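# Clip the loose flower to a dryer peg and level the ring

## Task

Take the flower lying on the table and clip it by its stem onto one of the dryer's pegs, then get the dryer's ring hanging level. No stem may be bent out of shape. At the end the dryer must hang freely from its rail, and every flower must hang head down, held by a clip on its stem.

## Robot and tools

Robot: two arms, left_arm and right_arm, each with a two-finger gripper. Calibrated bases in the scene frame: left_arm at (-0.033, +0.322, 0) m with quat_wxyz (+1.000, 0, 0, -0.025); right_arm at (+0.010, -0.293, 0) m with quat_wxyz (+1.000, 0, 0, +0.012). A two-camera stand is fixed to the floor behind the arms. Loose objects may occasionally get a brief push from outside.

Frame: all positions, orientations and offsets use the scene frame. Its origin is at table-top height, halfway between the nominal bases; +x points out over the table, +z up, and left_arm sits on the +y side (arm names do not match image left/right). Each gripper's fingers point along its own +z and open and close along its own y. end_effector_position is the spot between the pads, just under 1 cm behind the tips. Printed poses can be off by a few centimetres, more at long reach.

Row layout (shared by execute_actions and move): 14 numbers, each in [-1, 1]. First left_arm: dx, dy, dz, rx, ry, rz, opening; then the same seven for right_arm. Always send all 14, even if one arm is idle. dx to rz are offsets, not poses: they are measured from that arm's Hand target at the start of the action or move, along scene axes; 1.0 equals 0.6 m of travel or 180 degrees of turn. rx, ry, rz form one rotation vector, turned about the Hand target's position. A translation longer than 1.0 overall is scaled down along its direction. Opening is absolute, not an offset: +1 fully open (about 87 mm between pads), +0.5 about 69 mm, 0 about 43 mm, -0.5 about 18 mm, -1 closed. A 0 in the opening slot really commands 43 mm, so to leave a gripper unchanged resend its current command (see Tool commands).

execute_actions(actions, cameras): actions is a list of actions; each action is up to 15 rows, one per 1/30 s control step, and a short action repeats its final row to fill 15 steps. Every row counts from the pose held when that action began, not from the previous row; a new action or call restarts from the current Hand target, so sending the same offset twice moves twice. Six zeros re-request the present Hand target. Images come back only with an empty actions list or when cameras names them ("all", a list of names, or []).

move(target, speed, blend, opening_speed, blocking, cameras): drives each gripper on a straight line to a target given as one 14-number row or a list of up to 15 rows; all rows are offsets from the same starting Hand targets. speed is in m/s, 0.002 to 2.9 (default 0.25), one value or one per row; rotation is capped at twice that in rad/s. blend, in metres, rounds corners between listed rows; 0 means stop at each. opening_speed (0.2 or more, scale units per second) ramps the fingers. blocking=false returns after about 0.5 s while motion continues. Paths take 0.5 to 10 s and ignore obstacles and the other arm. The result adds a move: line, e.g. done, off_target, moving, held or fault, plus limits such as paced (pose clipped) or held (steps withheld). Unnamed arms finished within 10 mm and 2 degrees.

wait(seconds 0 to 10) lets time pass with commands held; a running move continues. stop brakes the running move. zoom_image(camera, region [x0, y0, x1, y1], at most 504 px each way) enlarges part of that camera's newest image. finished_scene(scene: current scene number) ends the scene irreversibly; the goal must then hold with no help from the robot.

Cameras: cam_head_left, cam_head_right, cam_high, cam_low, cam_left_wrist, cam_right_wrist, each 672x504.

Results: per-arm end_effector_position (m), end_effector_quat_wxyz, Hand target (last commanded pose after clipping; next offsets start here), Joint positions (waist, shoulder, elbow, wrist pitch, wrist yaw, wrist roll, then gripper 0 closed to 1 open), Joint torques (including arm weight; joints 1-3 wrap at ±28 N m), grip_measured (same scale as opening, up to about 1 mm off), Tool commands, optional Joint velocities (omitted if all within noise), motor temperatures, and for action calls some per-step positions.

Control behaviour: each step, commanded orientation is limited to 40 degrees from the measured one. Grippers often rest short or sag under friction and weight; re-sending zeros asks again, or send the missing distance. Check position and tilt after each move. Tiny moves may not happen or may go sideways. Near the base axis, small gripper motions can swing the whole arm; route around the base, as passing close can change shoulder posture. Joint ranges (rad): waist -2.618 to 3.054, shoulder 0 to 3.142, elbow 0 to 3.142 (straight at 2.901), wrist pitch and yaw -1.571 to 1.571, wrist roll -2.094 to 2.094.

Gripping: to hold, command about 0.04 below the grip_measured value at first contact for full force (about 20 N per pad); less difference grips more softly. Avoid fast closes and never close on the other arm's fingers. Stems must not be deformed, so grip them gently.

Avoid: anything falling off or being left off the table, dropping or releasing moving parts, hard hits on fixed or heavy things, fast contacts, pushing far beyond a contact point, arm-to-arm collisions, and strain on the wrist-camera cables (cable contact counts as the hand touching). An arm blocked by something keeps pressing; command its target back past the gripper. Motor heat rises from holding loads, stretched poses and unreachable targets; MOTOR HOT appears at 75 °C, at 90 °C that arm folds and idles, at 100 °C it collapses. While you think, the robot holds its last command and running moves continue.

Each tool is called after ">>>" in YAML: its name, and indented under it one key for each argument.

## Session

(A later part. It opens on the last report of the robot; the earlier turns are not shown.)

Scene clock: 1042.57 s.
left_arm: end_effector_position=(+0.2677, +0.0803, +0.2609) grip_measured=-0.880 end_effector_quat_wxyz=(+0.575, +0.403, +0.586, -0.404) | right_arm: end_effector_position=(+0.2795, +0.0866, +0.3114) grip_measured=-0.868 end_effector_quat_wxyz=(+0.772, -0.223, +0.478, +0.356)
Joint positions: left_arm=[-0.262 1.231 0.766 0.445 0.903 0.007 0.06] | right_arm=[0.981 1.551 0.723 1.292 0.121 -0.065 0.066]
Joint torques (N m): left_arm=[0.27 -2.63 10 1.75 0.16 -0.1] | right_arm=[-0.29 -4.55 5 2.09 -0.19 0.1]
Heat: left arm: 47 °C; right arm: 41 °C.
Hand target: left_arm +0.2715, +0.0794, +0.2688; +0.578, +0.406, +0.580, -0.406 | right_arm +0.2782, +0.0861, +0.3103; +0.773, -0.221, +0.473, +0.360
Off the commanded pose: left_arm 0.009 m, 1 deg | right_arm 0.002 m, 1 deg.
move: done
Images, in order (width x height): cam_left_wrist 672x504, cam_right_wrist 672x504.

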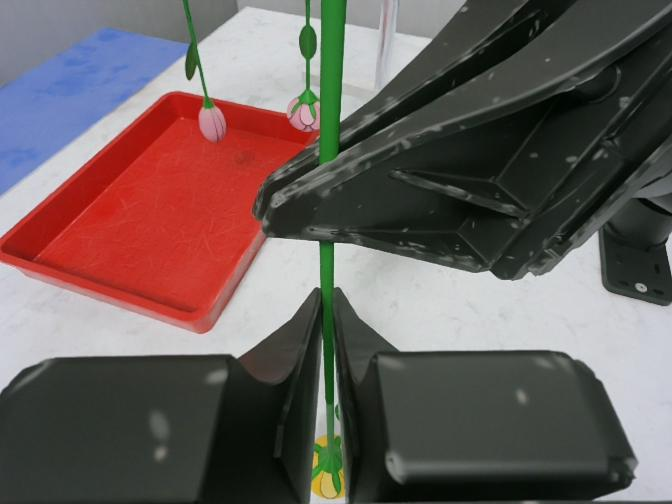

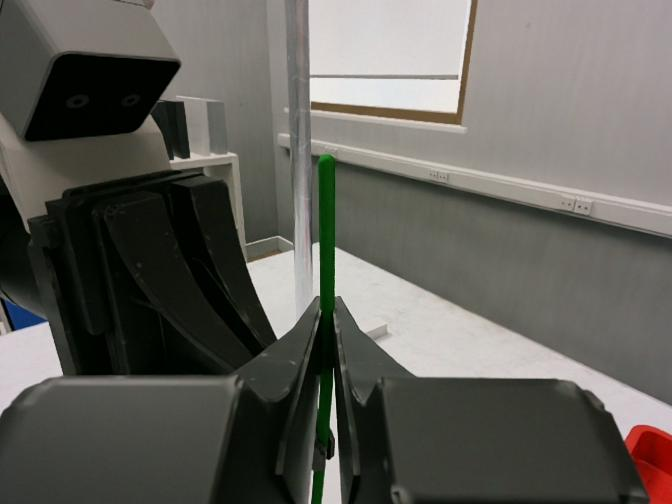

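>>> move:
  target:
    - [0, 0, 0, 0, 0, 0, -0.3, 0, 0, 0, 0, 0, 0, -0.96]
    - [-0.057, 0.157, 0.0, 0, 0, 0, -0.3, 0, 0, 0, 0, 0, 0, -0.96]
  speed: 0.12
  opening_speed: 0.7
  cameras: ["cam_right_wrist", "cam_left_wrist", "cam_high", "cam_head_left"]

Scene clock: 1051.50 s.
left_arm: end_effector_position=(+0.2432, +0.1735, +0.2721) grip_measured=-0.300 end_effector_quat_wxyz=(+0.584, +0.405, +0.579, -0.401) | right_arm: end_effector_position=(+0.2795, +0.0866, +0.3114) grip_measured=-0.868 end_effector_quat_wxyz=(+0.772, -0.223, +0.478, +0.356)
Joint positions: left_arm=[0.125 1.056 0.695 0.368 1.287 0.002 0.35] | right_arm=[0.981 1.551 0.723 1.292 0.121 -0.065 0.066]
Joint torques (N m): left_arm=[0.27 -3.45 5.76 1.29 0.22 -0.01] | right_arm=[-0.29 -4.56 5.01 2.09 -0.19 0.1]
Heat: left arm: 47 °C; right arm: 42 °C.
Hand target: left_arm +0.2373, +0.1736, +0.2687; +0.578, +0.405, +0.580, -0.406 | right_arm +0.2782, +0.0861, +0.3103; +0.773, -0.221, +0.473, +0.360
Off the commanded pose: left_arm 0.007 m, 1 deg | right_arm 0.002 m, 1 deg.
move: done
Images, in order (width x height): cam_head_left 672x504, cam_high 672x504, cam_left_wrist 672x504, cam_right_wrist 672x504.

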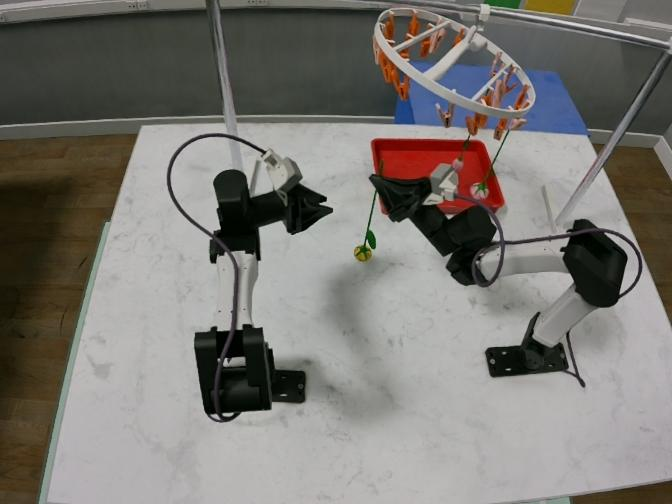

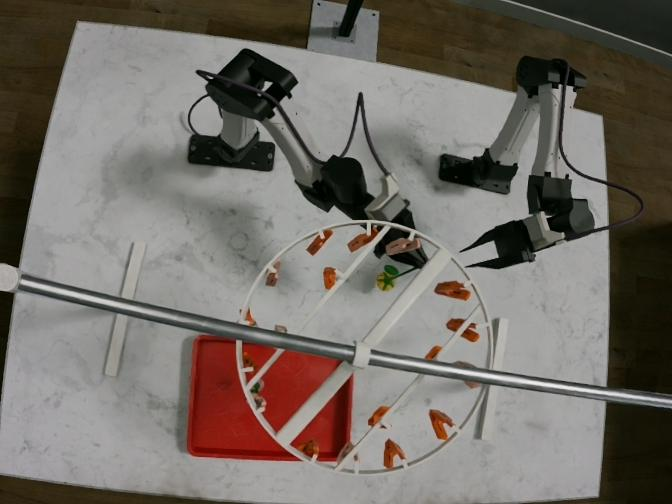

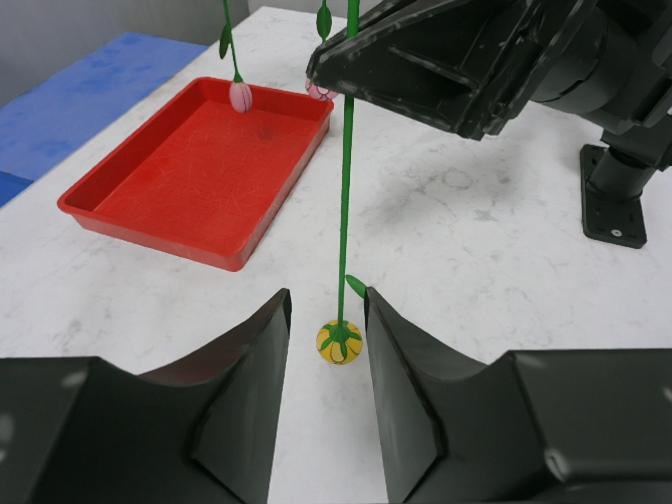

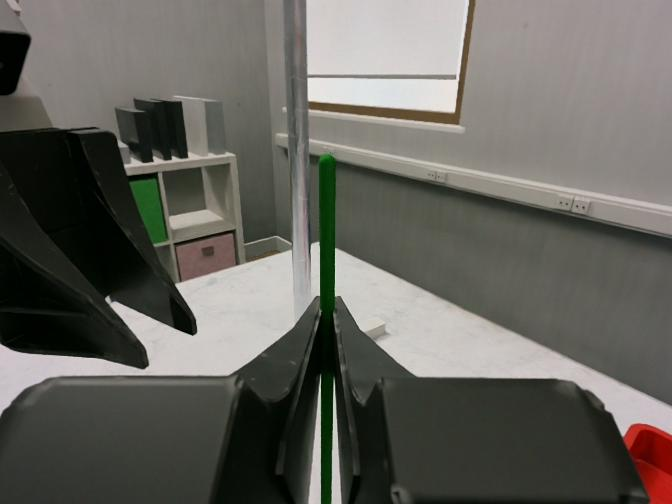

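>>> move:
  target:
    - [0.088, 0.111, 0.219, -0.06, -0.025, 0.016, 0.1, 0, 0, 0, 0, 0, 0, -0.96]
    - [0.2295, -0.0477, 0.327, -0.1038, -0.0439, 0.0279, 0.1, 0, 0, 0, 0, 0, 0, -0.96]
  speed: 0.2
  blend: 0.03
  cameras: ["cam_right_wrist", "cam_left_wrist", "cam_high", "cam_head_left", "cam_low"]

Scene clock: 1083.10 s.
left_arm: end_effector_position=(+0.3680, +0.1455, +0.4622) grip_measured=+0.100 end_effector_quat_wxyz=(+0.686, +0.309, +0.485, -0.446) | right_arm: end_effector_position=(+0.2795, +0.0866, +0.3114) grip_measured=-0.868 end_effector_quat_wxyz=(+0.772, -0.223, +0.478, +0.356)
Joint positions: left_arm=[0.011 1.563 1.394 0.847 0.999 -0.604 0.55] | right_arm=[0.981 1.551 0.723 1.292 0.121 -0.065 0.066]
Joint torques (N m): left_arm=[-0.34 -4.7 9.1 0.92 -0.37 0.13] | right_arm=[-0.29 -4.56 5.01 2.09 -0.19 0.1]
Heat: left arm: 45 °C; right arm: 42 °C.
Hand target: left_arm +0.3750, +0.1450, +0.4651; +0.692, +0.308, +0.482, -0.441 | right_arm +0.2782, +0.0861, +0.3103; +0.773, -0.221, +0.473, +0.360
Off the commanded pose: left_arm 0.008 m, 1 deg | right_arm 0.002 m, 1 deg.
move: done
Images, in order (width x height): cam_head_left 672x504, cam_high 672x504, cam_low 672x504, cam_left_wrist 672x504, cam_right_wrist 672x504.

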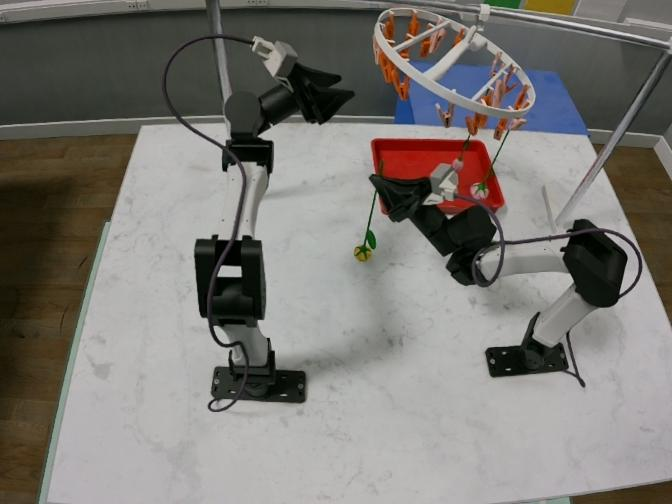

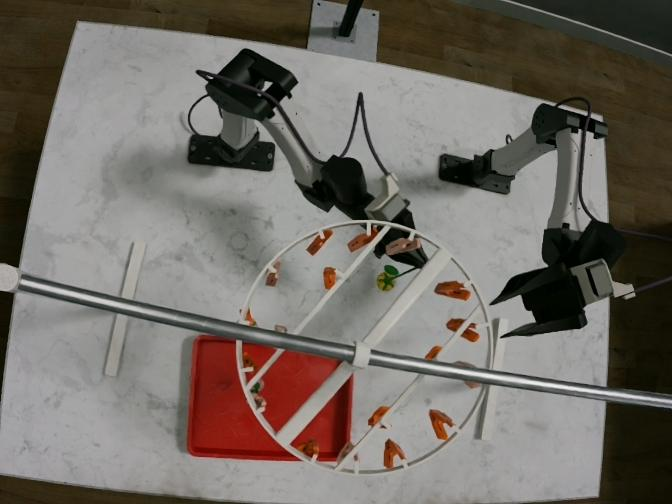

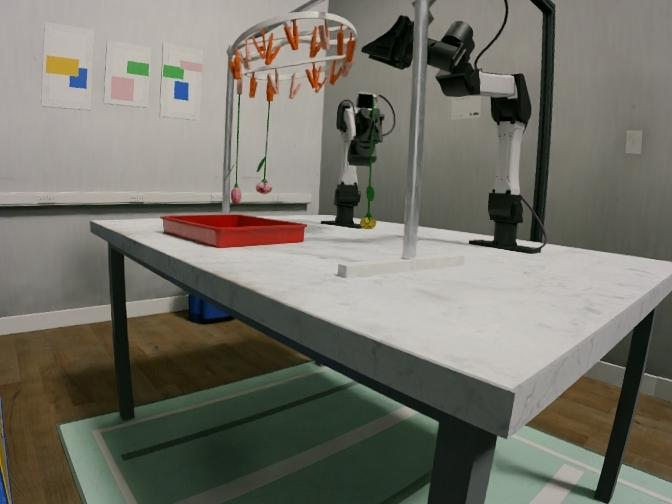

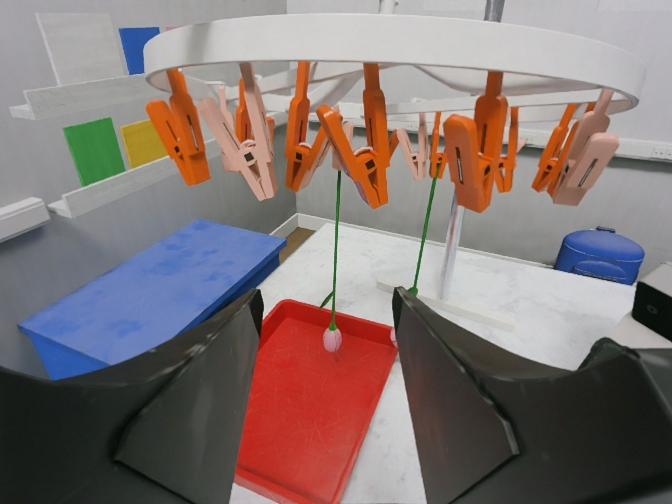

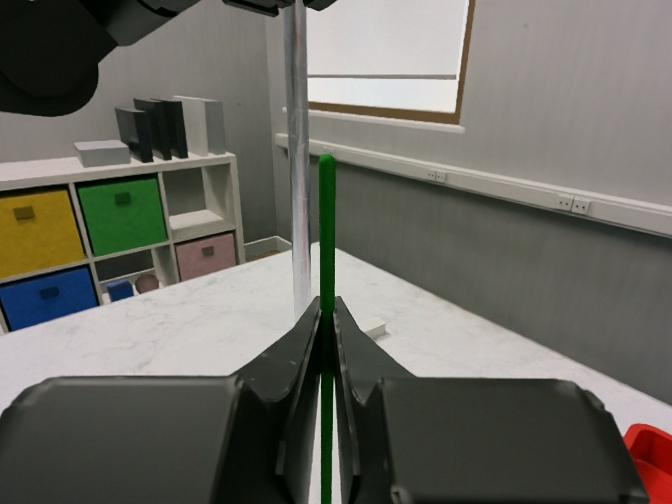

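>>> move:
  target: [0.0093, -0.0647, 0.0227, 0, 0, 0, 0.1, 0, 0, 0, 0, 0, 0, -0.96]
  speed: 0.1
  cameras: ["cam_left_wrist"]

Scene clock: 1109.50 s.
left_arm: end_effector_position=(+0.3731, +0.1069, +0.4765) grip_measured=+0.100 end_effector_quat_wxyz=(+0.686, +0.309, +0.483, -0.447) | right_arm: end_effector_position=(+0.2795, +0.0866, +0.3114) grip_measured=-0.868 end_effector_quat_wxyz=(+0.772, -0.223, +0.478, +0.356)
Joint positions: left_arm=[-0.103 1.591 1.499 0.679 0.908 -0.492 0.55] | right_arm=[0.981 1.551 0.723 1.292 0.121 -0.065 0.066]
Joint torques (N m): left_arm=[-0.4 -4.82 9.36 1.15 -0.36 0.14] | right_arm=[-0.29 -4.55 5 2.09 -0.19 0.1]
Heat: left arm: 48 °C; right arm: 42 °C.
Hand target: left_arm +0.3805, +0.1061, +0.4787; +0.692, +0.308, +0.482, -0.441 | right_arm +0.2782, +0.0861, +0.3103; +0.773, -0.221, +0.473, +0.360
Off the commanded pose: left_arm 0.008 m, 1 deg | right_arm 0.002 m, 1 deg.
move: done
Images, in order (width x height): cam_left_wrist 672x504.

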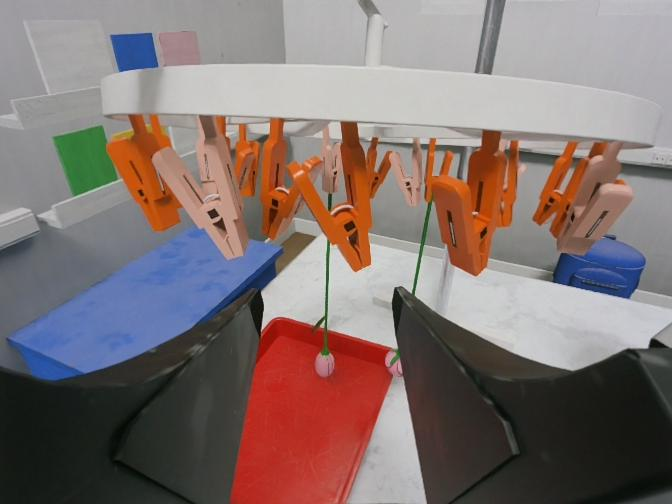

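>>> move:
  target: [0.0033, 0.0208, 0.044, 0, 0, -0.0556, -0.05, 0, 0, 0, 0, 0, 0, -0.96]
  speed: 0.1
  cameras: ["cam_left_wrist", "cam_high"]

Scene clock: 1159.47 s.
left_arm: end_effector_position=(+0.3791, +0.1181, +0.5068) grip_measured=-0.050 end_effector_quat_wxyz=(+0.655, +0.342, +0.454, -0.498) | right_arm: end_effector_position=(+0.2795, +0.0866, +0.3114) grip_measured=-0.868 end_effector_quat_wxyz=(+0.772, -0.223, +0.478, +0.356)
Joint positions: left_arm=[-0.036 1.756 1.741 0.835 1.066 -0.758 0.475] | right_arm=[0.981 1.551 0.723 1.292 0.121 -0.065 0.066]
Joint torques (N m): left_arm=[0.44 -5.6 8.5 0.89 -0.19 -0.18] | right_arm=[-0.28 -4.55 5.01 2.09 -0.19 0.09]
Motor temperatures (°C): left_arm=[25 34 51 34 26 27 22] | right_arm=[24 30 35 42 22 23 24]
Heat: left arm: 51 °C; right arm: 42 °C.
Hand target: left_arm +0.3825, +0.1186, +0.5050; +0.651, +0.349, +0.453, -0.499 | right_arm +0.2782, +0.0861, +0.3103; +0.773, -0.221, +0.473, +0.360
Off the commanded pose: left_arm 0.004 m, 1 deg | right_arm 0.002 m, 1 deg.
move: done
Images, in order (width x height): cam_high 672x504, cam_left_wrist 672x504.

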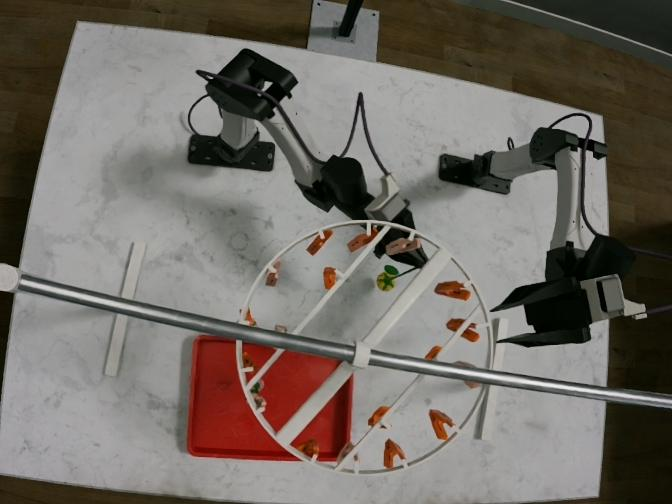

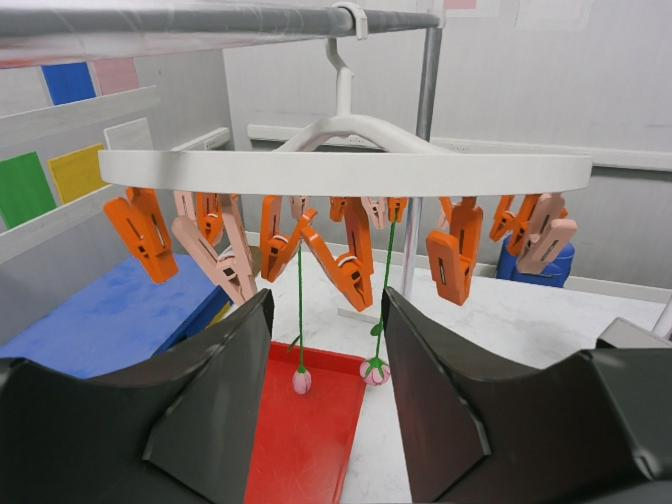

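>>> move:
  target: [0.0078, -0.0463, 0.0177, 0, 0, 0, -0.05, 0, 0, 0, 0, 0, 0, -0.96]
  speed: 0.08
  cameras: ["cam_left_wrist"]

Scene clock: 1172.27 s.
left_arm: end_effector_position=(+0.3793, +0.0923, +0.5157) grip_measured=-0.050 end_effector_quat_wxyz=(+0.646, +0.351, +0.454, -0.503) | right_arm: end_effector_position=(+0.2795, +0.0866, +0.3114) grip_measured=-0.868 end_effector_quat_wxyz=(+0.772, -0.223, +0.478, +0.356)
Joint positions: left_arm=[-0.101 1.786 1.84 0.695 1.046 -0.682 0.475] | right_arm=[0.981 1.551 0.723 1.292 0.121 -0.065 0.066]
Joint torques (N m): left_arm=[-0.42 -5.9 8.61 0.81 -0.42 0.13] | right_arm=[-0.29 -4.56 5 2.09 -0.19 0.1]
Heat: left arm: 50 °C; right arm: 42 °C.
Hand target: left_arm +0.3871, +0.0908, +0.5157; +0.651, +0.349, +0.453, -0.499 | right_arm +0.2782, +0.0861, +0.3103; +0.773, -0.221, +0.473, +0.360
Off the commanded pose: left_arm 0.008 m, 1 deg | right_arm 0.002 m, 1 deg.
move: done
Images, in order (width x height): cam_left_wrist 672x504.

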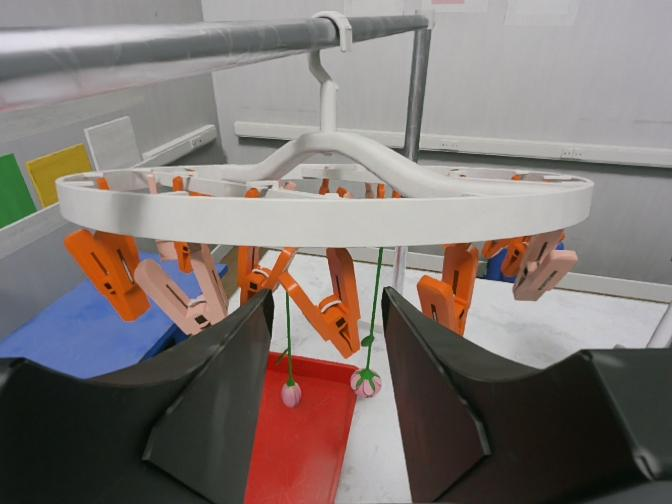

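>>> move:
  target: [0.0075, -0.021, 0.006, 0, 0, 0, -0.2, 0, 0, 0, 0, 0, 0, -0.96]
  speed: 0.06
  opening_speed: 0.5
  cameras: ["cam_left_wrist"]

>>> zoom_image:
  camera: "cam_left_wrist"
  region: [220, 220, 480, 420]

Scene clock: 1191.57 s.
left_arm: end_effector_position=(+0.3841, +0.0808, +0.5199) grip_measured=-0.200 end_effector_quat_wxyz=(+0.647, +0.351, +0.454, -0.503) | right_arm: end_effector_position=(+0.2795, +0.0866, +0.3114) grip_measured=-0.868 end_effector_quat_wxyz=(+0.772, -0.223, +0.478, +0.356)
Joint positions: left_arm=[-0.129 1.814 1.899 0.632 1.023 -0.643 0.4] | right_arm=[0.981 1.551 0.723 1.292 0.121 -0.065 0.066]
Joint torques (N m): left_arm=[-0.44 -6.05 8.55 0.87 -0.42 0.17] | right_arm=[-0.28 -4.55 5 2.09 -0.19 0.1]
Heat: left arm: 49 °C; right arm: 42 °C.
Hand target: left_arm +0.3917, +0.0783, +0.5193; +0.651, +0.349, +0.453, -0.499 | right_arm +0.2782, +0.0861, +0.3103; +0.773, -0.221, +0.473, +0.360
Off the commanded pose: left_arm 0.008 m, 1 deg | right_arm 0.002 m, 1 deg.
move: done
Images, in order (width x height): cam_left_wrist 672x504.

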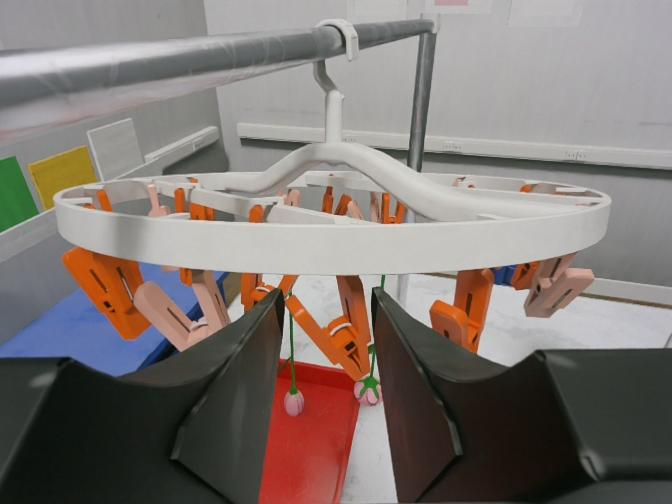

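Scaled by 1.938 from the camera's 672x504 image, which has a finer 960x720 frame.

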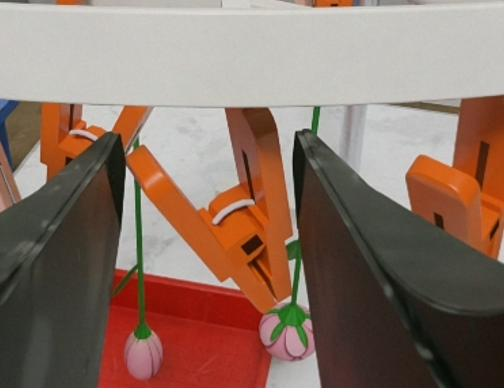

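>>> move:
  target: [0, 0, 0, 0, 0, 0, -0.7, 0, 0, 0, 0, 0, 0, -0.96]
  opening_speed: 0.4
  cameras: ["cam_left_wrist", "cam_right_wrist", "cam_high"]

>>> zoom_image:
  camera: "cam_left_wrist"
  region: [220, 220, 480, 420]

Scene clock: 1205.60 s.
left_arm: end_effector_position=(+0.3843, +0.0808, +0.5198) grip_measured=-0.700 end_effector_quat_wxyz=(+0.647, +0.350, +0.454, -0.503) | right_arm: end_effector_position=(+0.2795, +0.0866, +0.3114) grip_measured=-0.868 end_effector_quat_wxyz=(+0.772, -0.223, +0.478, +0.356)
Joint positions: left_arm=[-0.129 1.814 1.899 0.63 1.023 -0.642 0.15] | right_arm=[0.981 1.551 0.723 1.292 0.121 -0.065 0.066]
Joint torques (N m): left_arm=[-0.73 -6.22 8.47 0.88 -0.47 0.12] | right_arm=[-0.29 -4.56 5.01 2.09 -0.19 0.1]
Heat: left arm: 49 °C; right arm: 42 °C.
Hand target: left_arm +0.3918, +0.0783, +0.5193; +0.651, +0.349, +0.453, -0.499 | right_arm +0.2782, +0.0861, +0.3103; +0.773, -0.221, +0.473, +0.360
Off the commanded pose: left_arm 0.008 m, 1 deg | right_arm 0.002 m, 1 deg.
move: done
Images, in order (width x height): cam_high 672x504, cam_left_wrist 672x504, cam_right_wrist 672x504.

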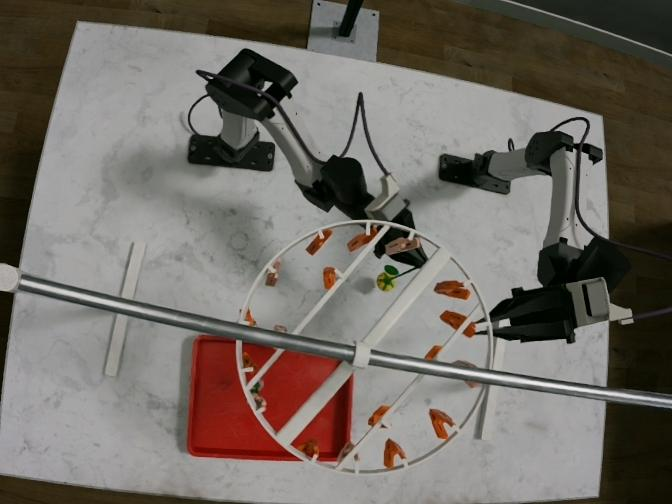

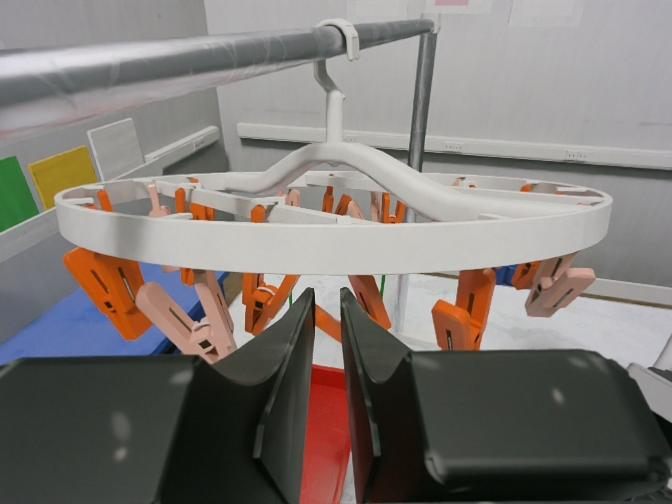

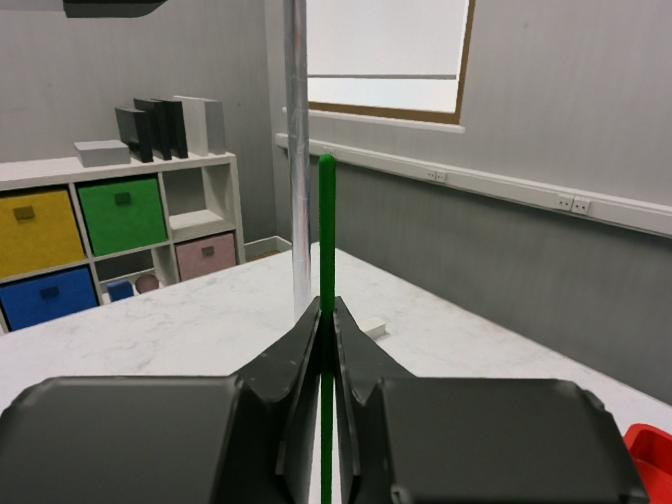

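Scaled by 1.938 from the camera's 672x504 image, which has a finer 960x720 frame.

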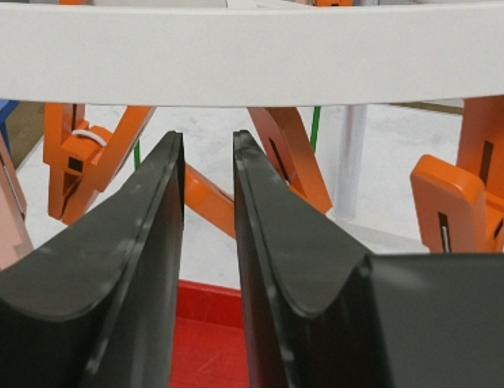

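>>> move:
  target:
    - [0, 0, 0, 0, 0, 0, -0.1, 0, 0, 0, 0, 0, 0, -0.96]
    - [-0.0097, 0.042, -0.0142, 0, 0, 0.0944, -0.1, 0, 0, 0, 0, 0, 0, -0.96]
  speed: 0.08
  opening_speed: 0.8
  cameras: ["cam_left_wrist"]

>>> zoom_image:
  camera: "cam_left_wrist"
  region: [220, 200, 480, 400]

Scene clock: 1240.40 s.
left_arm: end_effector_position=(+0.3924, +0.1027, +0.5064) grip_measured=-0.100 end_effector_quat_wxyz=(+0.711, +0.278, +0.503, -0.405) | right_arm: end_effector_position=(+0.2795, +0.0866, +0.3114) grip_measured=-0.868 end_effector_quat_wxyz=(+0.772, -0.223, +0.478, +0.356)
Joint positions: left_arm=[-0.146 1.616 1.674 0.432 0.765 -0.365 0.45] | right_arm=[0.981 1.551 0.723 1.292 0.121 -0.065 0.066]
Joint torques (N m): left_arm=[-0.61 -8.75 5.81 1.28 -0.35 0.12] | right_arm=[-0.29 -4.56 5.01 2.09 -0.19 0.1]
Heat: left arm: 49 °C; right arm: 42 °C.
Hand target: left_arm +0.3858, +0.1035, +0.5109; +0.718, +0.278, +0.500, -0.398 | right_arm +0.2782, +0.0861, +0.3103; +0.773, -0.221, +0.473, +0.360
Off the commanded pose: left_arm 0.008 m, 1 deg | right_arm 0.002 m, 1 deg.
move: done
Images, in order (width x height): cam_left_wrist 672x504.

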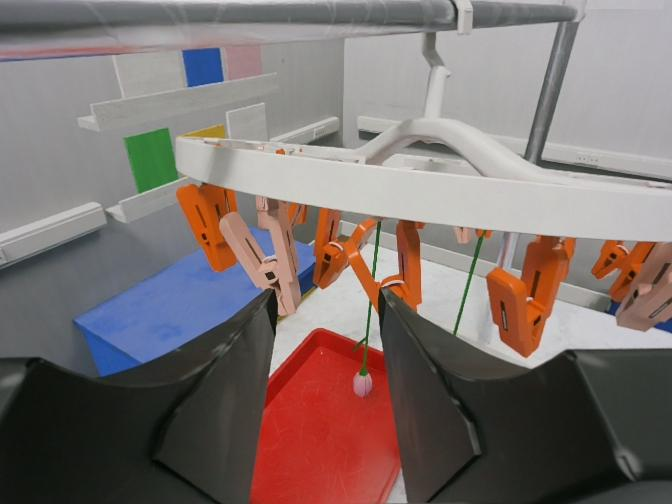

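Scaled by 1.938 from the camera's 672x504 image, which has a finer 960x720 frame.

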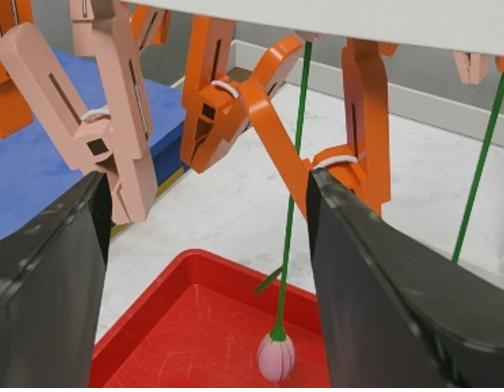

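>>> zoom_image:
  camera: "cam_left_wrist"
  region: [320, 190, 460, 320]

>>> execute_actions:
  actions: []
  cameras: ["cam_high", "cam_low", "cam_head_left"]

>>> zoom_image:
  camera: "cam_high"
  region: [420, 280, 520, 380]

Scaled by 3.600 from the camera's 672x504 image, which has a finer 960x720 frame.

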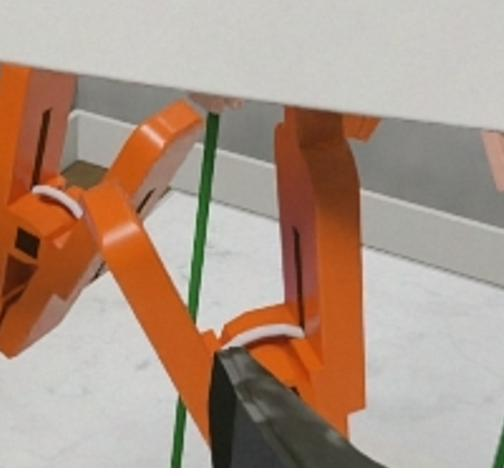

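Scene clock: 1250.33 s.
left_arm: end_effector_position=(+0.3924, +0.1028, +0.5064) grip_measured=-0.100 end_effector_quat_wxyz=(+0.711, +0.278, +0.503, -0.404) | right_arm: end_effector_position=(+0.2795, +0.0866, +0.3114) grip_measured=-0.868 end_effector_quat_wxyz=(+0.772, -0.223, +0.478, +0.356)
Joint positions: left_arm=[-0.146 1.616 1.674 0.432 0.764 -0.365 0.45] | right_arm=[0.981 1.551 0.723 1.292 0.121 -0.065 0.066]
Joint velocities: within noise
Joint torques (N m): left_arm=[-0.46 -9.07 5.48 1.27 -0.35 0.12] | right_arm=[-0.29 -4.55 5.01 2.09 -0.19 0.1]
Motor temperatures (°C): left_arm=[25 37 48 32 26 27 22] | right_arm=[24 30 35 42 22 23 24]
Heat: left arm: 48 °C; right arm: 42 °C.
Hand target: left_arm +0.3858, +0.1035, +0.5109; +0.718, +0.278, +0.500, -0.398 | right_arm +0.2782, +0.0861, +0.3103; +0.773, -0.221, +0.473, +0.360
Tool commands: left_gripper/opening=-0.1 right_gripper/opening=-0.96
Off the commanded pose: left_arm 0.008 m, 1 deg | right_arm 0.002 m, 1 deg.
Images, in order (width x height): cam_head_left 672x504, cam_high 672x504, cam_low 672x504.

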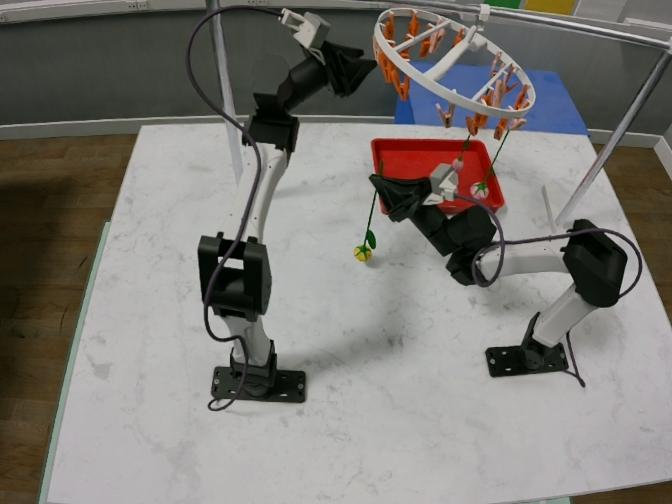

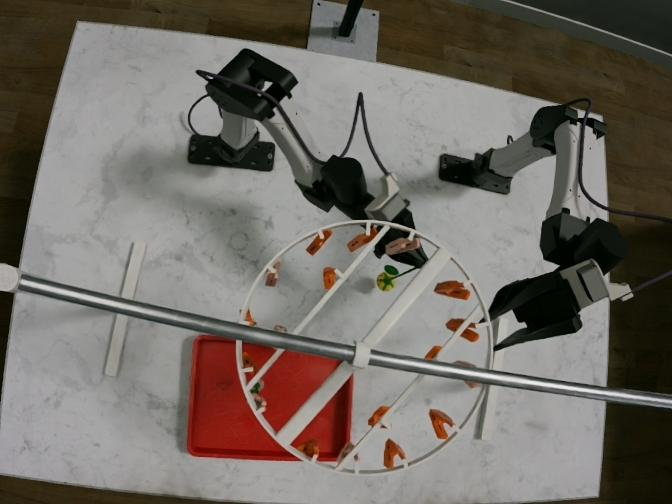

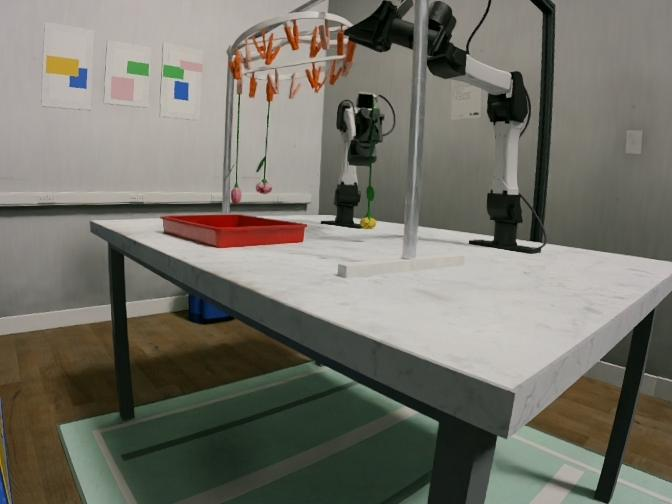

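Scaled by 5.040 from the camera's 672x504 image, which has a finer 960x720 frame.

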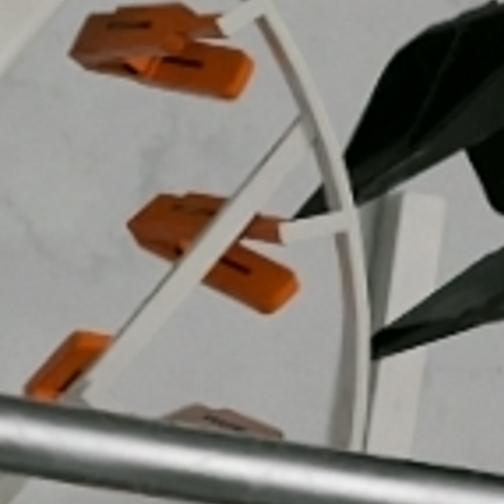

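>>> move:
  target: [-0.0135, -0.0433, 0.005, 0, 0, 0, 0.0, 0, -0.16, 0.0, 0, 0, 0, -0.96]
  speed: 0.1
  cameras: ["cam_left_wrist", "cam_high"]

>>> zoom_image:
  camera: "cam_left_wrist"
  region: [220, 200, 480, 400]

Scene clock: 1485.87 s.
left_arm: end_effector_position=(+0.3875, +0.0744, +0.5003) grip_measured=+0.000 end_effector_quat_wxyz=(+0.705, +0.276, +0.511, -0.406) | right_arm: end_effector_position=(+0.2816, -0.0088, +0.3114) grip_measured=-0.868 end_effector_quat_wxyz=(+0.776, -0.217, +0.474, +0.354)
Joint positions: left_arm=[-0.23 1.616 1.674 0.379 0.691 -0.315 0.5] | right_arm=[0.745 1.247 0.468 1.254 -0.079 0.039 0.066]
Joint torques (N m): left_arm=[-0.53 -9.42 6.93 1.36 -0.29 0.12] | right_arm=[-0.75 -4.16 5.03 1.69 -0.28 0.18]
Motor temperatures (°C): left_arm=[25 44 44 33 26 27 22] | right_arm=[24 30 34 42 22 23 25]
Heat: left arm: 44 °C; right arm: 42 °C.
Hand target: left_arm +0.3777, +0.0775, +0.5139; +0.718, +0.278, +0.500, -0.398 | right_arm +0.2781, -0.0098, +0.3103; +0.773, -0.221, +0.473, +0.361
Off the commanded pose: left_arm 0.017 m, 2 deg | right_arm 0.004 m, 1 deg.
move: off_target (left_arm)
Images, in order (width x height): cam_high 672x504, cam_left_wrist 672x504.

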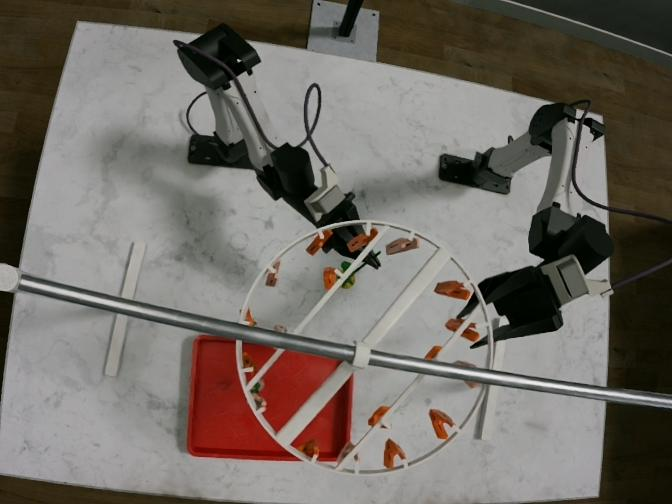

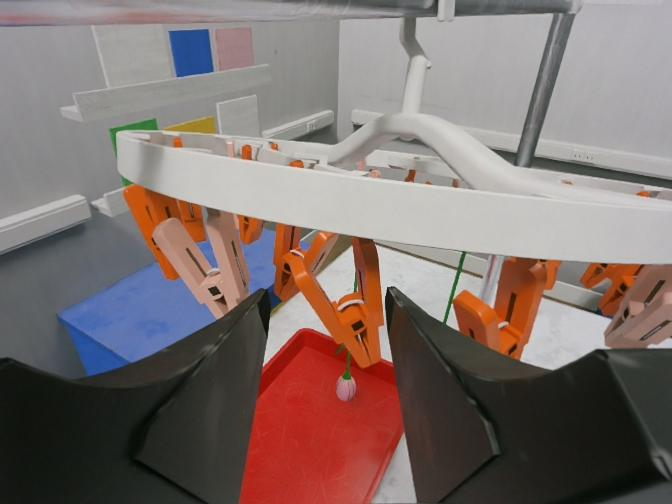

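Scaled by 1.938 from the camera's 672x504 image, which has a finer 960x720 frame.

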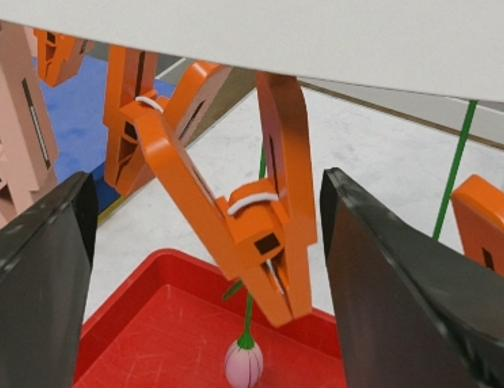

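>>> move:
  target: [0.0438, -0.0415, 0.0052, 0, 0, 0, 0.0, 0, 0, 0.0, 0, 0, 0, -0.96]
  speed: 0.07
  cameras: ["cam_left_wrist"]

>>> zoom_image:
  camera: "cam_left_wrist"
  region: [220, 200, 480, 400]

Scene clock: 1501.27 s.
left_arm: end_effector_position=(+0.3984, +0.0543, +0.5154) grip_measured=+0.000 end_effector_quat_wxyz=(+0.713, +0.279, +0.500, -0.405) | right_arm: end_effector_position=(+0.2816, -0.0087, +0.3114) grip_measured=-0.868 end_effector_quat_wxyz=(+0.776, -0.217, +0.474, +0.354)
Joint positions: left_arm=[-0.275 1.698 1.81 0.334 0.65 -0.29 0.5] | right_arm=[0.745 1.247 0.468 1.254 -0.079 0.039 0.066]
Joint torques (N m): left_arm=[-0.65 -5.75 9.07 1.33 -0.32 0.11] | right_arm=[-0.73 -4.16 5.04 1.69 -0.3 0.17]
Heat: left arm: 45 °C; right arm: 41 °C.
Hand target: left_arm +0.4041, +0.0526, +0.5169; +0.717, +0.278, +0.500, -0.398 | right_arm +0.2782, -0.0099, +0.3103; +0.773, -0.221, +0.473, +0.361
Off the commanded pose: left_arm 0.006 m, 1 deg | right_arm 0.004 m, 1 deg.
move: done
Images, in order (width x height): cam_left_wrist 672x504.

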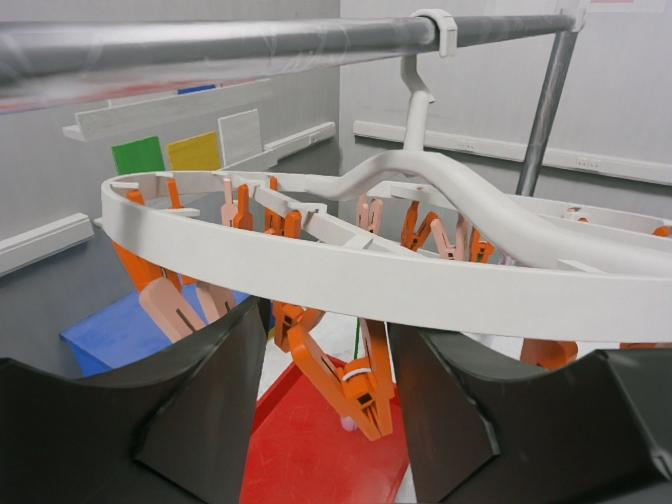

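Scaled by 1.938 from the camera's 672x504 image, which has a finer 960x720 frame.

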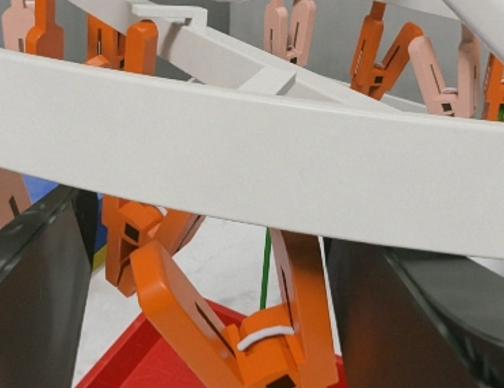

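>>> move:
  target:
    - [-0.015, -0.005, -0.02, 0, 0, 0, 0.0, 0, 0, 0.0, 0, 0, 0, -0.96]
  speed: 0.05
  cameras: ["cam_left_wrist"]

>>> zoom_image:
  camera: "cam_left_wrist"
  region: [220, 220, 480, 420]

Scene clock: 1511.47 s.
left_arm: end_effector_position=(+0.4025, +0.0469, +0.4953) grip_measured=+0.000 end_effector_quat_wxyz=(+0.706, +0.277, +0.510, -0.406) | right_arm: end_effector_position=(+0.2816, -0.0087, +0.3114) grip_measured=-0.868 end_effector_quat_wxyz=(+0.776, -0.217, +0.474, +0.354)
Joint positions: left_arm=[-0.291 1.698 1.748 0.368 0.636 -0.281 0.5] | right_arm=[0.745 1.247 0.468 1.254 -0.079 0.039 0.066]
Joint torques (N m): left_arm=[-0.61 -9.7 5.85 1.55 -0.28 0.14] | right_arm=[-0.75 -4.16 5.03 1.69 -0.29 0.17]
Heat: left arm: 44 °C; right arm: 40 °C.
Hand target: left_arm +0.3950, +0.0495, +0.5048; +0.717, +0.278, +0.500, -0.398 | right_arm +0.2782, -0.0099, +0.3103; +0.773, -0.221, +0.473, +0.361
Off the commanded pose: left_arm 0.012 m, 2 deg | right_arm 0.004 m, 1 deg.
move: off_target (left_arm)
Images, in order (width x height): cam_left_wrist 672x504.

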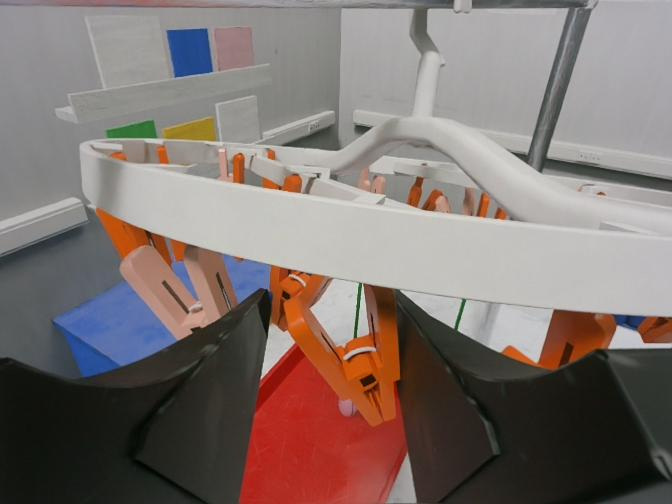

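Scaled by 1.938 from the camera's 672x504 image, which has a finer 960x720 frame.

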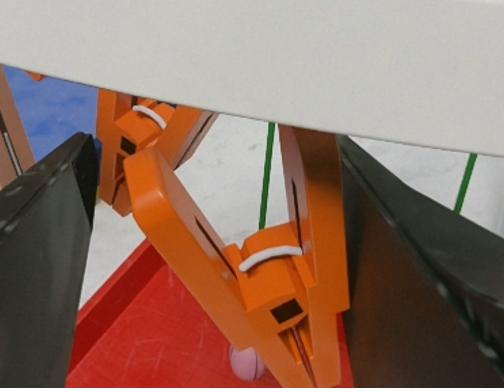

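>>> move:
  target:
    - [-0.0085, -0.005, 0.0, 0, 0, 0, 0.0, 0, 0, 0.0, 0, 0, 0, -0.96]
    - [-0.0085, -0.005, 0.0, 0, 0, 0, -0.6, 0, 0, 0.0, 0, 0, 0, -0.96]
  speed: 0.05
  opening_speed: 0.4
  cameras: ["cam_left_wrist"]

>>> zoom_image:
  camera: "cam_left_wrist"
  region: [220, 220, 480, 420]

Scene clock: 1523.37 s.
left_arm: end_effector_position=(+0.3979, +0.0438, +0.4964) grip_measured=-0.377 end_effector_quat_wxyz=(+0.707, +0.277, +0.508, -0.405) | right_arm: end_effector_position=(+0.2816, -0.0087, +0.3114) grip_measured=-0.868 end_effector_quat_wxyz=(+0.776, -0.217, +0.474, +0.354)
Joint positions: left_arm=[-0.304 1.686 1.736 0.368 0.623 -0.274 0.311] | right_arm=[0.745 1.247 0.468 1.254 -0.079 0.039 0.066]
Joint torques (N m): left_arm=[-0.61 -10.13 5.63 1.54 -0.29 0.11] | right_arm=[-0.75 -4.16 5.03 1.69 -0.3 0.17]
Heat: left arm: 46 °C; right arm: 40 °C.
Hand target: left_arm +0.3899, +0.0465, +0.5048; +0.717, +0.278, +0.500, -0.398 | right_arm +0.2782, -0.0099, +0.3103; +0.773, -0.221, +0.473, +0.361
Off the commanded pose: left_arm 0.012 m, 2 deg | right_arm 0.004 m, 1 deg.
move: off_target (left_arm); target 2's new opening was sent with left_arm's hand 0.012 m and 2 deg from that target
Images, in order (width x height): cam_left_wrist 672x504.

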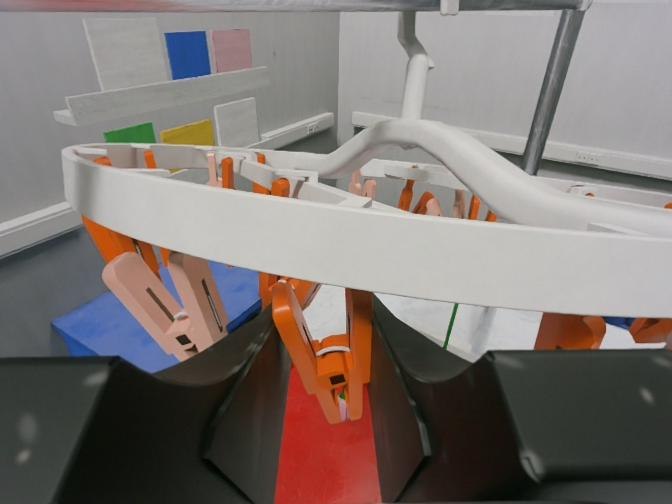

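Scaled by 1.938 from the camera's 672x504 image, which has a finer 960x720 frame.

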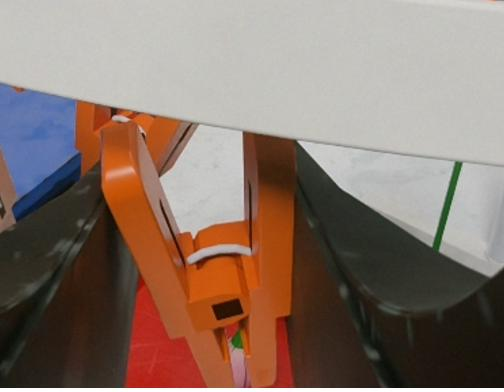

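>>> move:
  target: [0, 0, 0.0, 0, 0, 0, -0.9, 0, 0, 0.0, 0, 0, 0, -0.96]
  opening_speed: 0.5
  cameras: ["cam_left_wrist"]

>>> zoom_image:
  camera: "cam_left_wrist"
  region: [270, 300, 400, 430]

Scene clock: 1532.87 s.
left_arm: end_effector_position=(+0.3979, +0.0438, +0.4964) grip_measured=-0.377 end_effector_quat_wxyz=(+0.707, +0.277, +0.508, -0.405) | right_arm: end_effector_position=(+0.2816, -0.0087, +0.3114) grip_measured=-0.868 end_effector_quat_wxyz=(+0.776, -0.217, +0.474, +0.354)
Joint positions: left_arm=[-0.304 1.686 1.736 0.368 0.623 -0.274 0.311] | right_arm=[0.745 1.247 0.468 1.254 -0.079 0.039 0.066]
Joint torques (N m): left_arm=[-0.59 -9.91 5.79 1.47 -0.3 0.12] | right_arm=[-0.75 -4.16 5.04 1.69 -0.3 0.17]
Heat: left arm: 45 °C; right arm: 40 °C.
Hand target: left_arm +0.3899, +0.0465, +0.5048; +0.717, +0.278, +0.500, -0.398 | right_arm +0.2782, -0.0099, +0.3103; +0.773, -0.221, +0.473, +0.361
Off the commanded pose: left_arm 0.012 m, 2 deg | right_arm 0.004 m, 1 deg.
move: off_target (left_arm)
Images, in order (width x height): cam_left_wrist 672x504.

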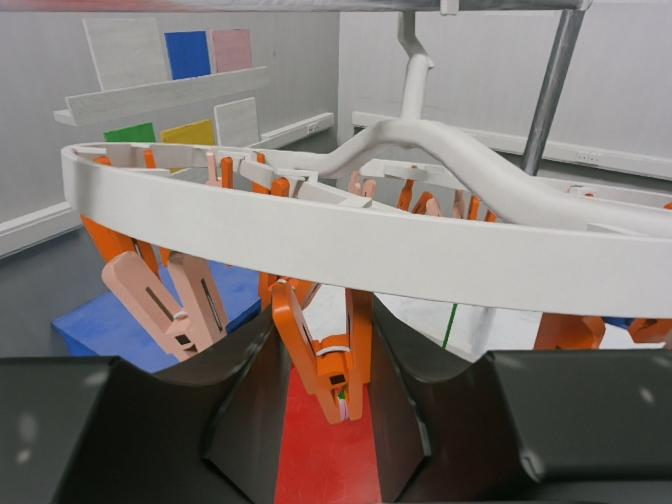

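Scaled by 3.877 from the camera's 672x504 image, which has a finer 960x720 frame.

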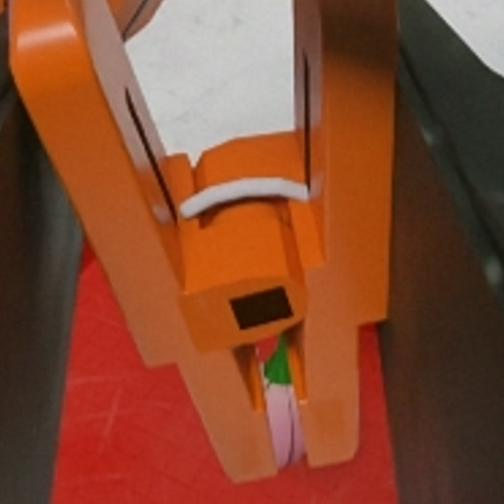

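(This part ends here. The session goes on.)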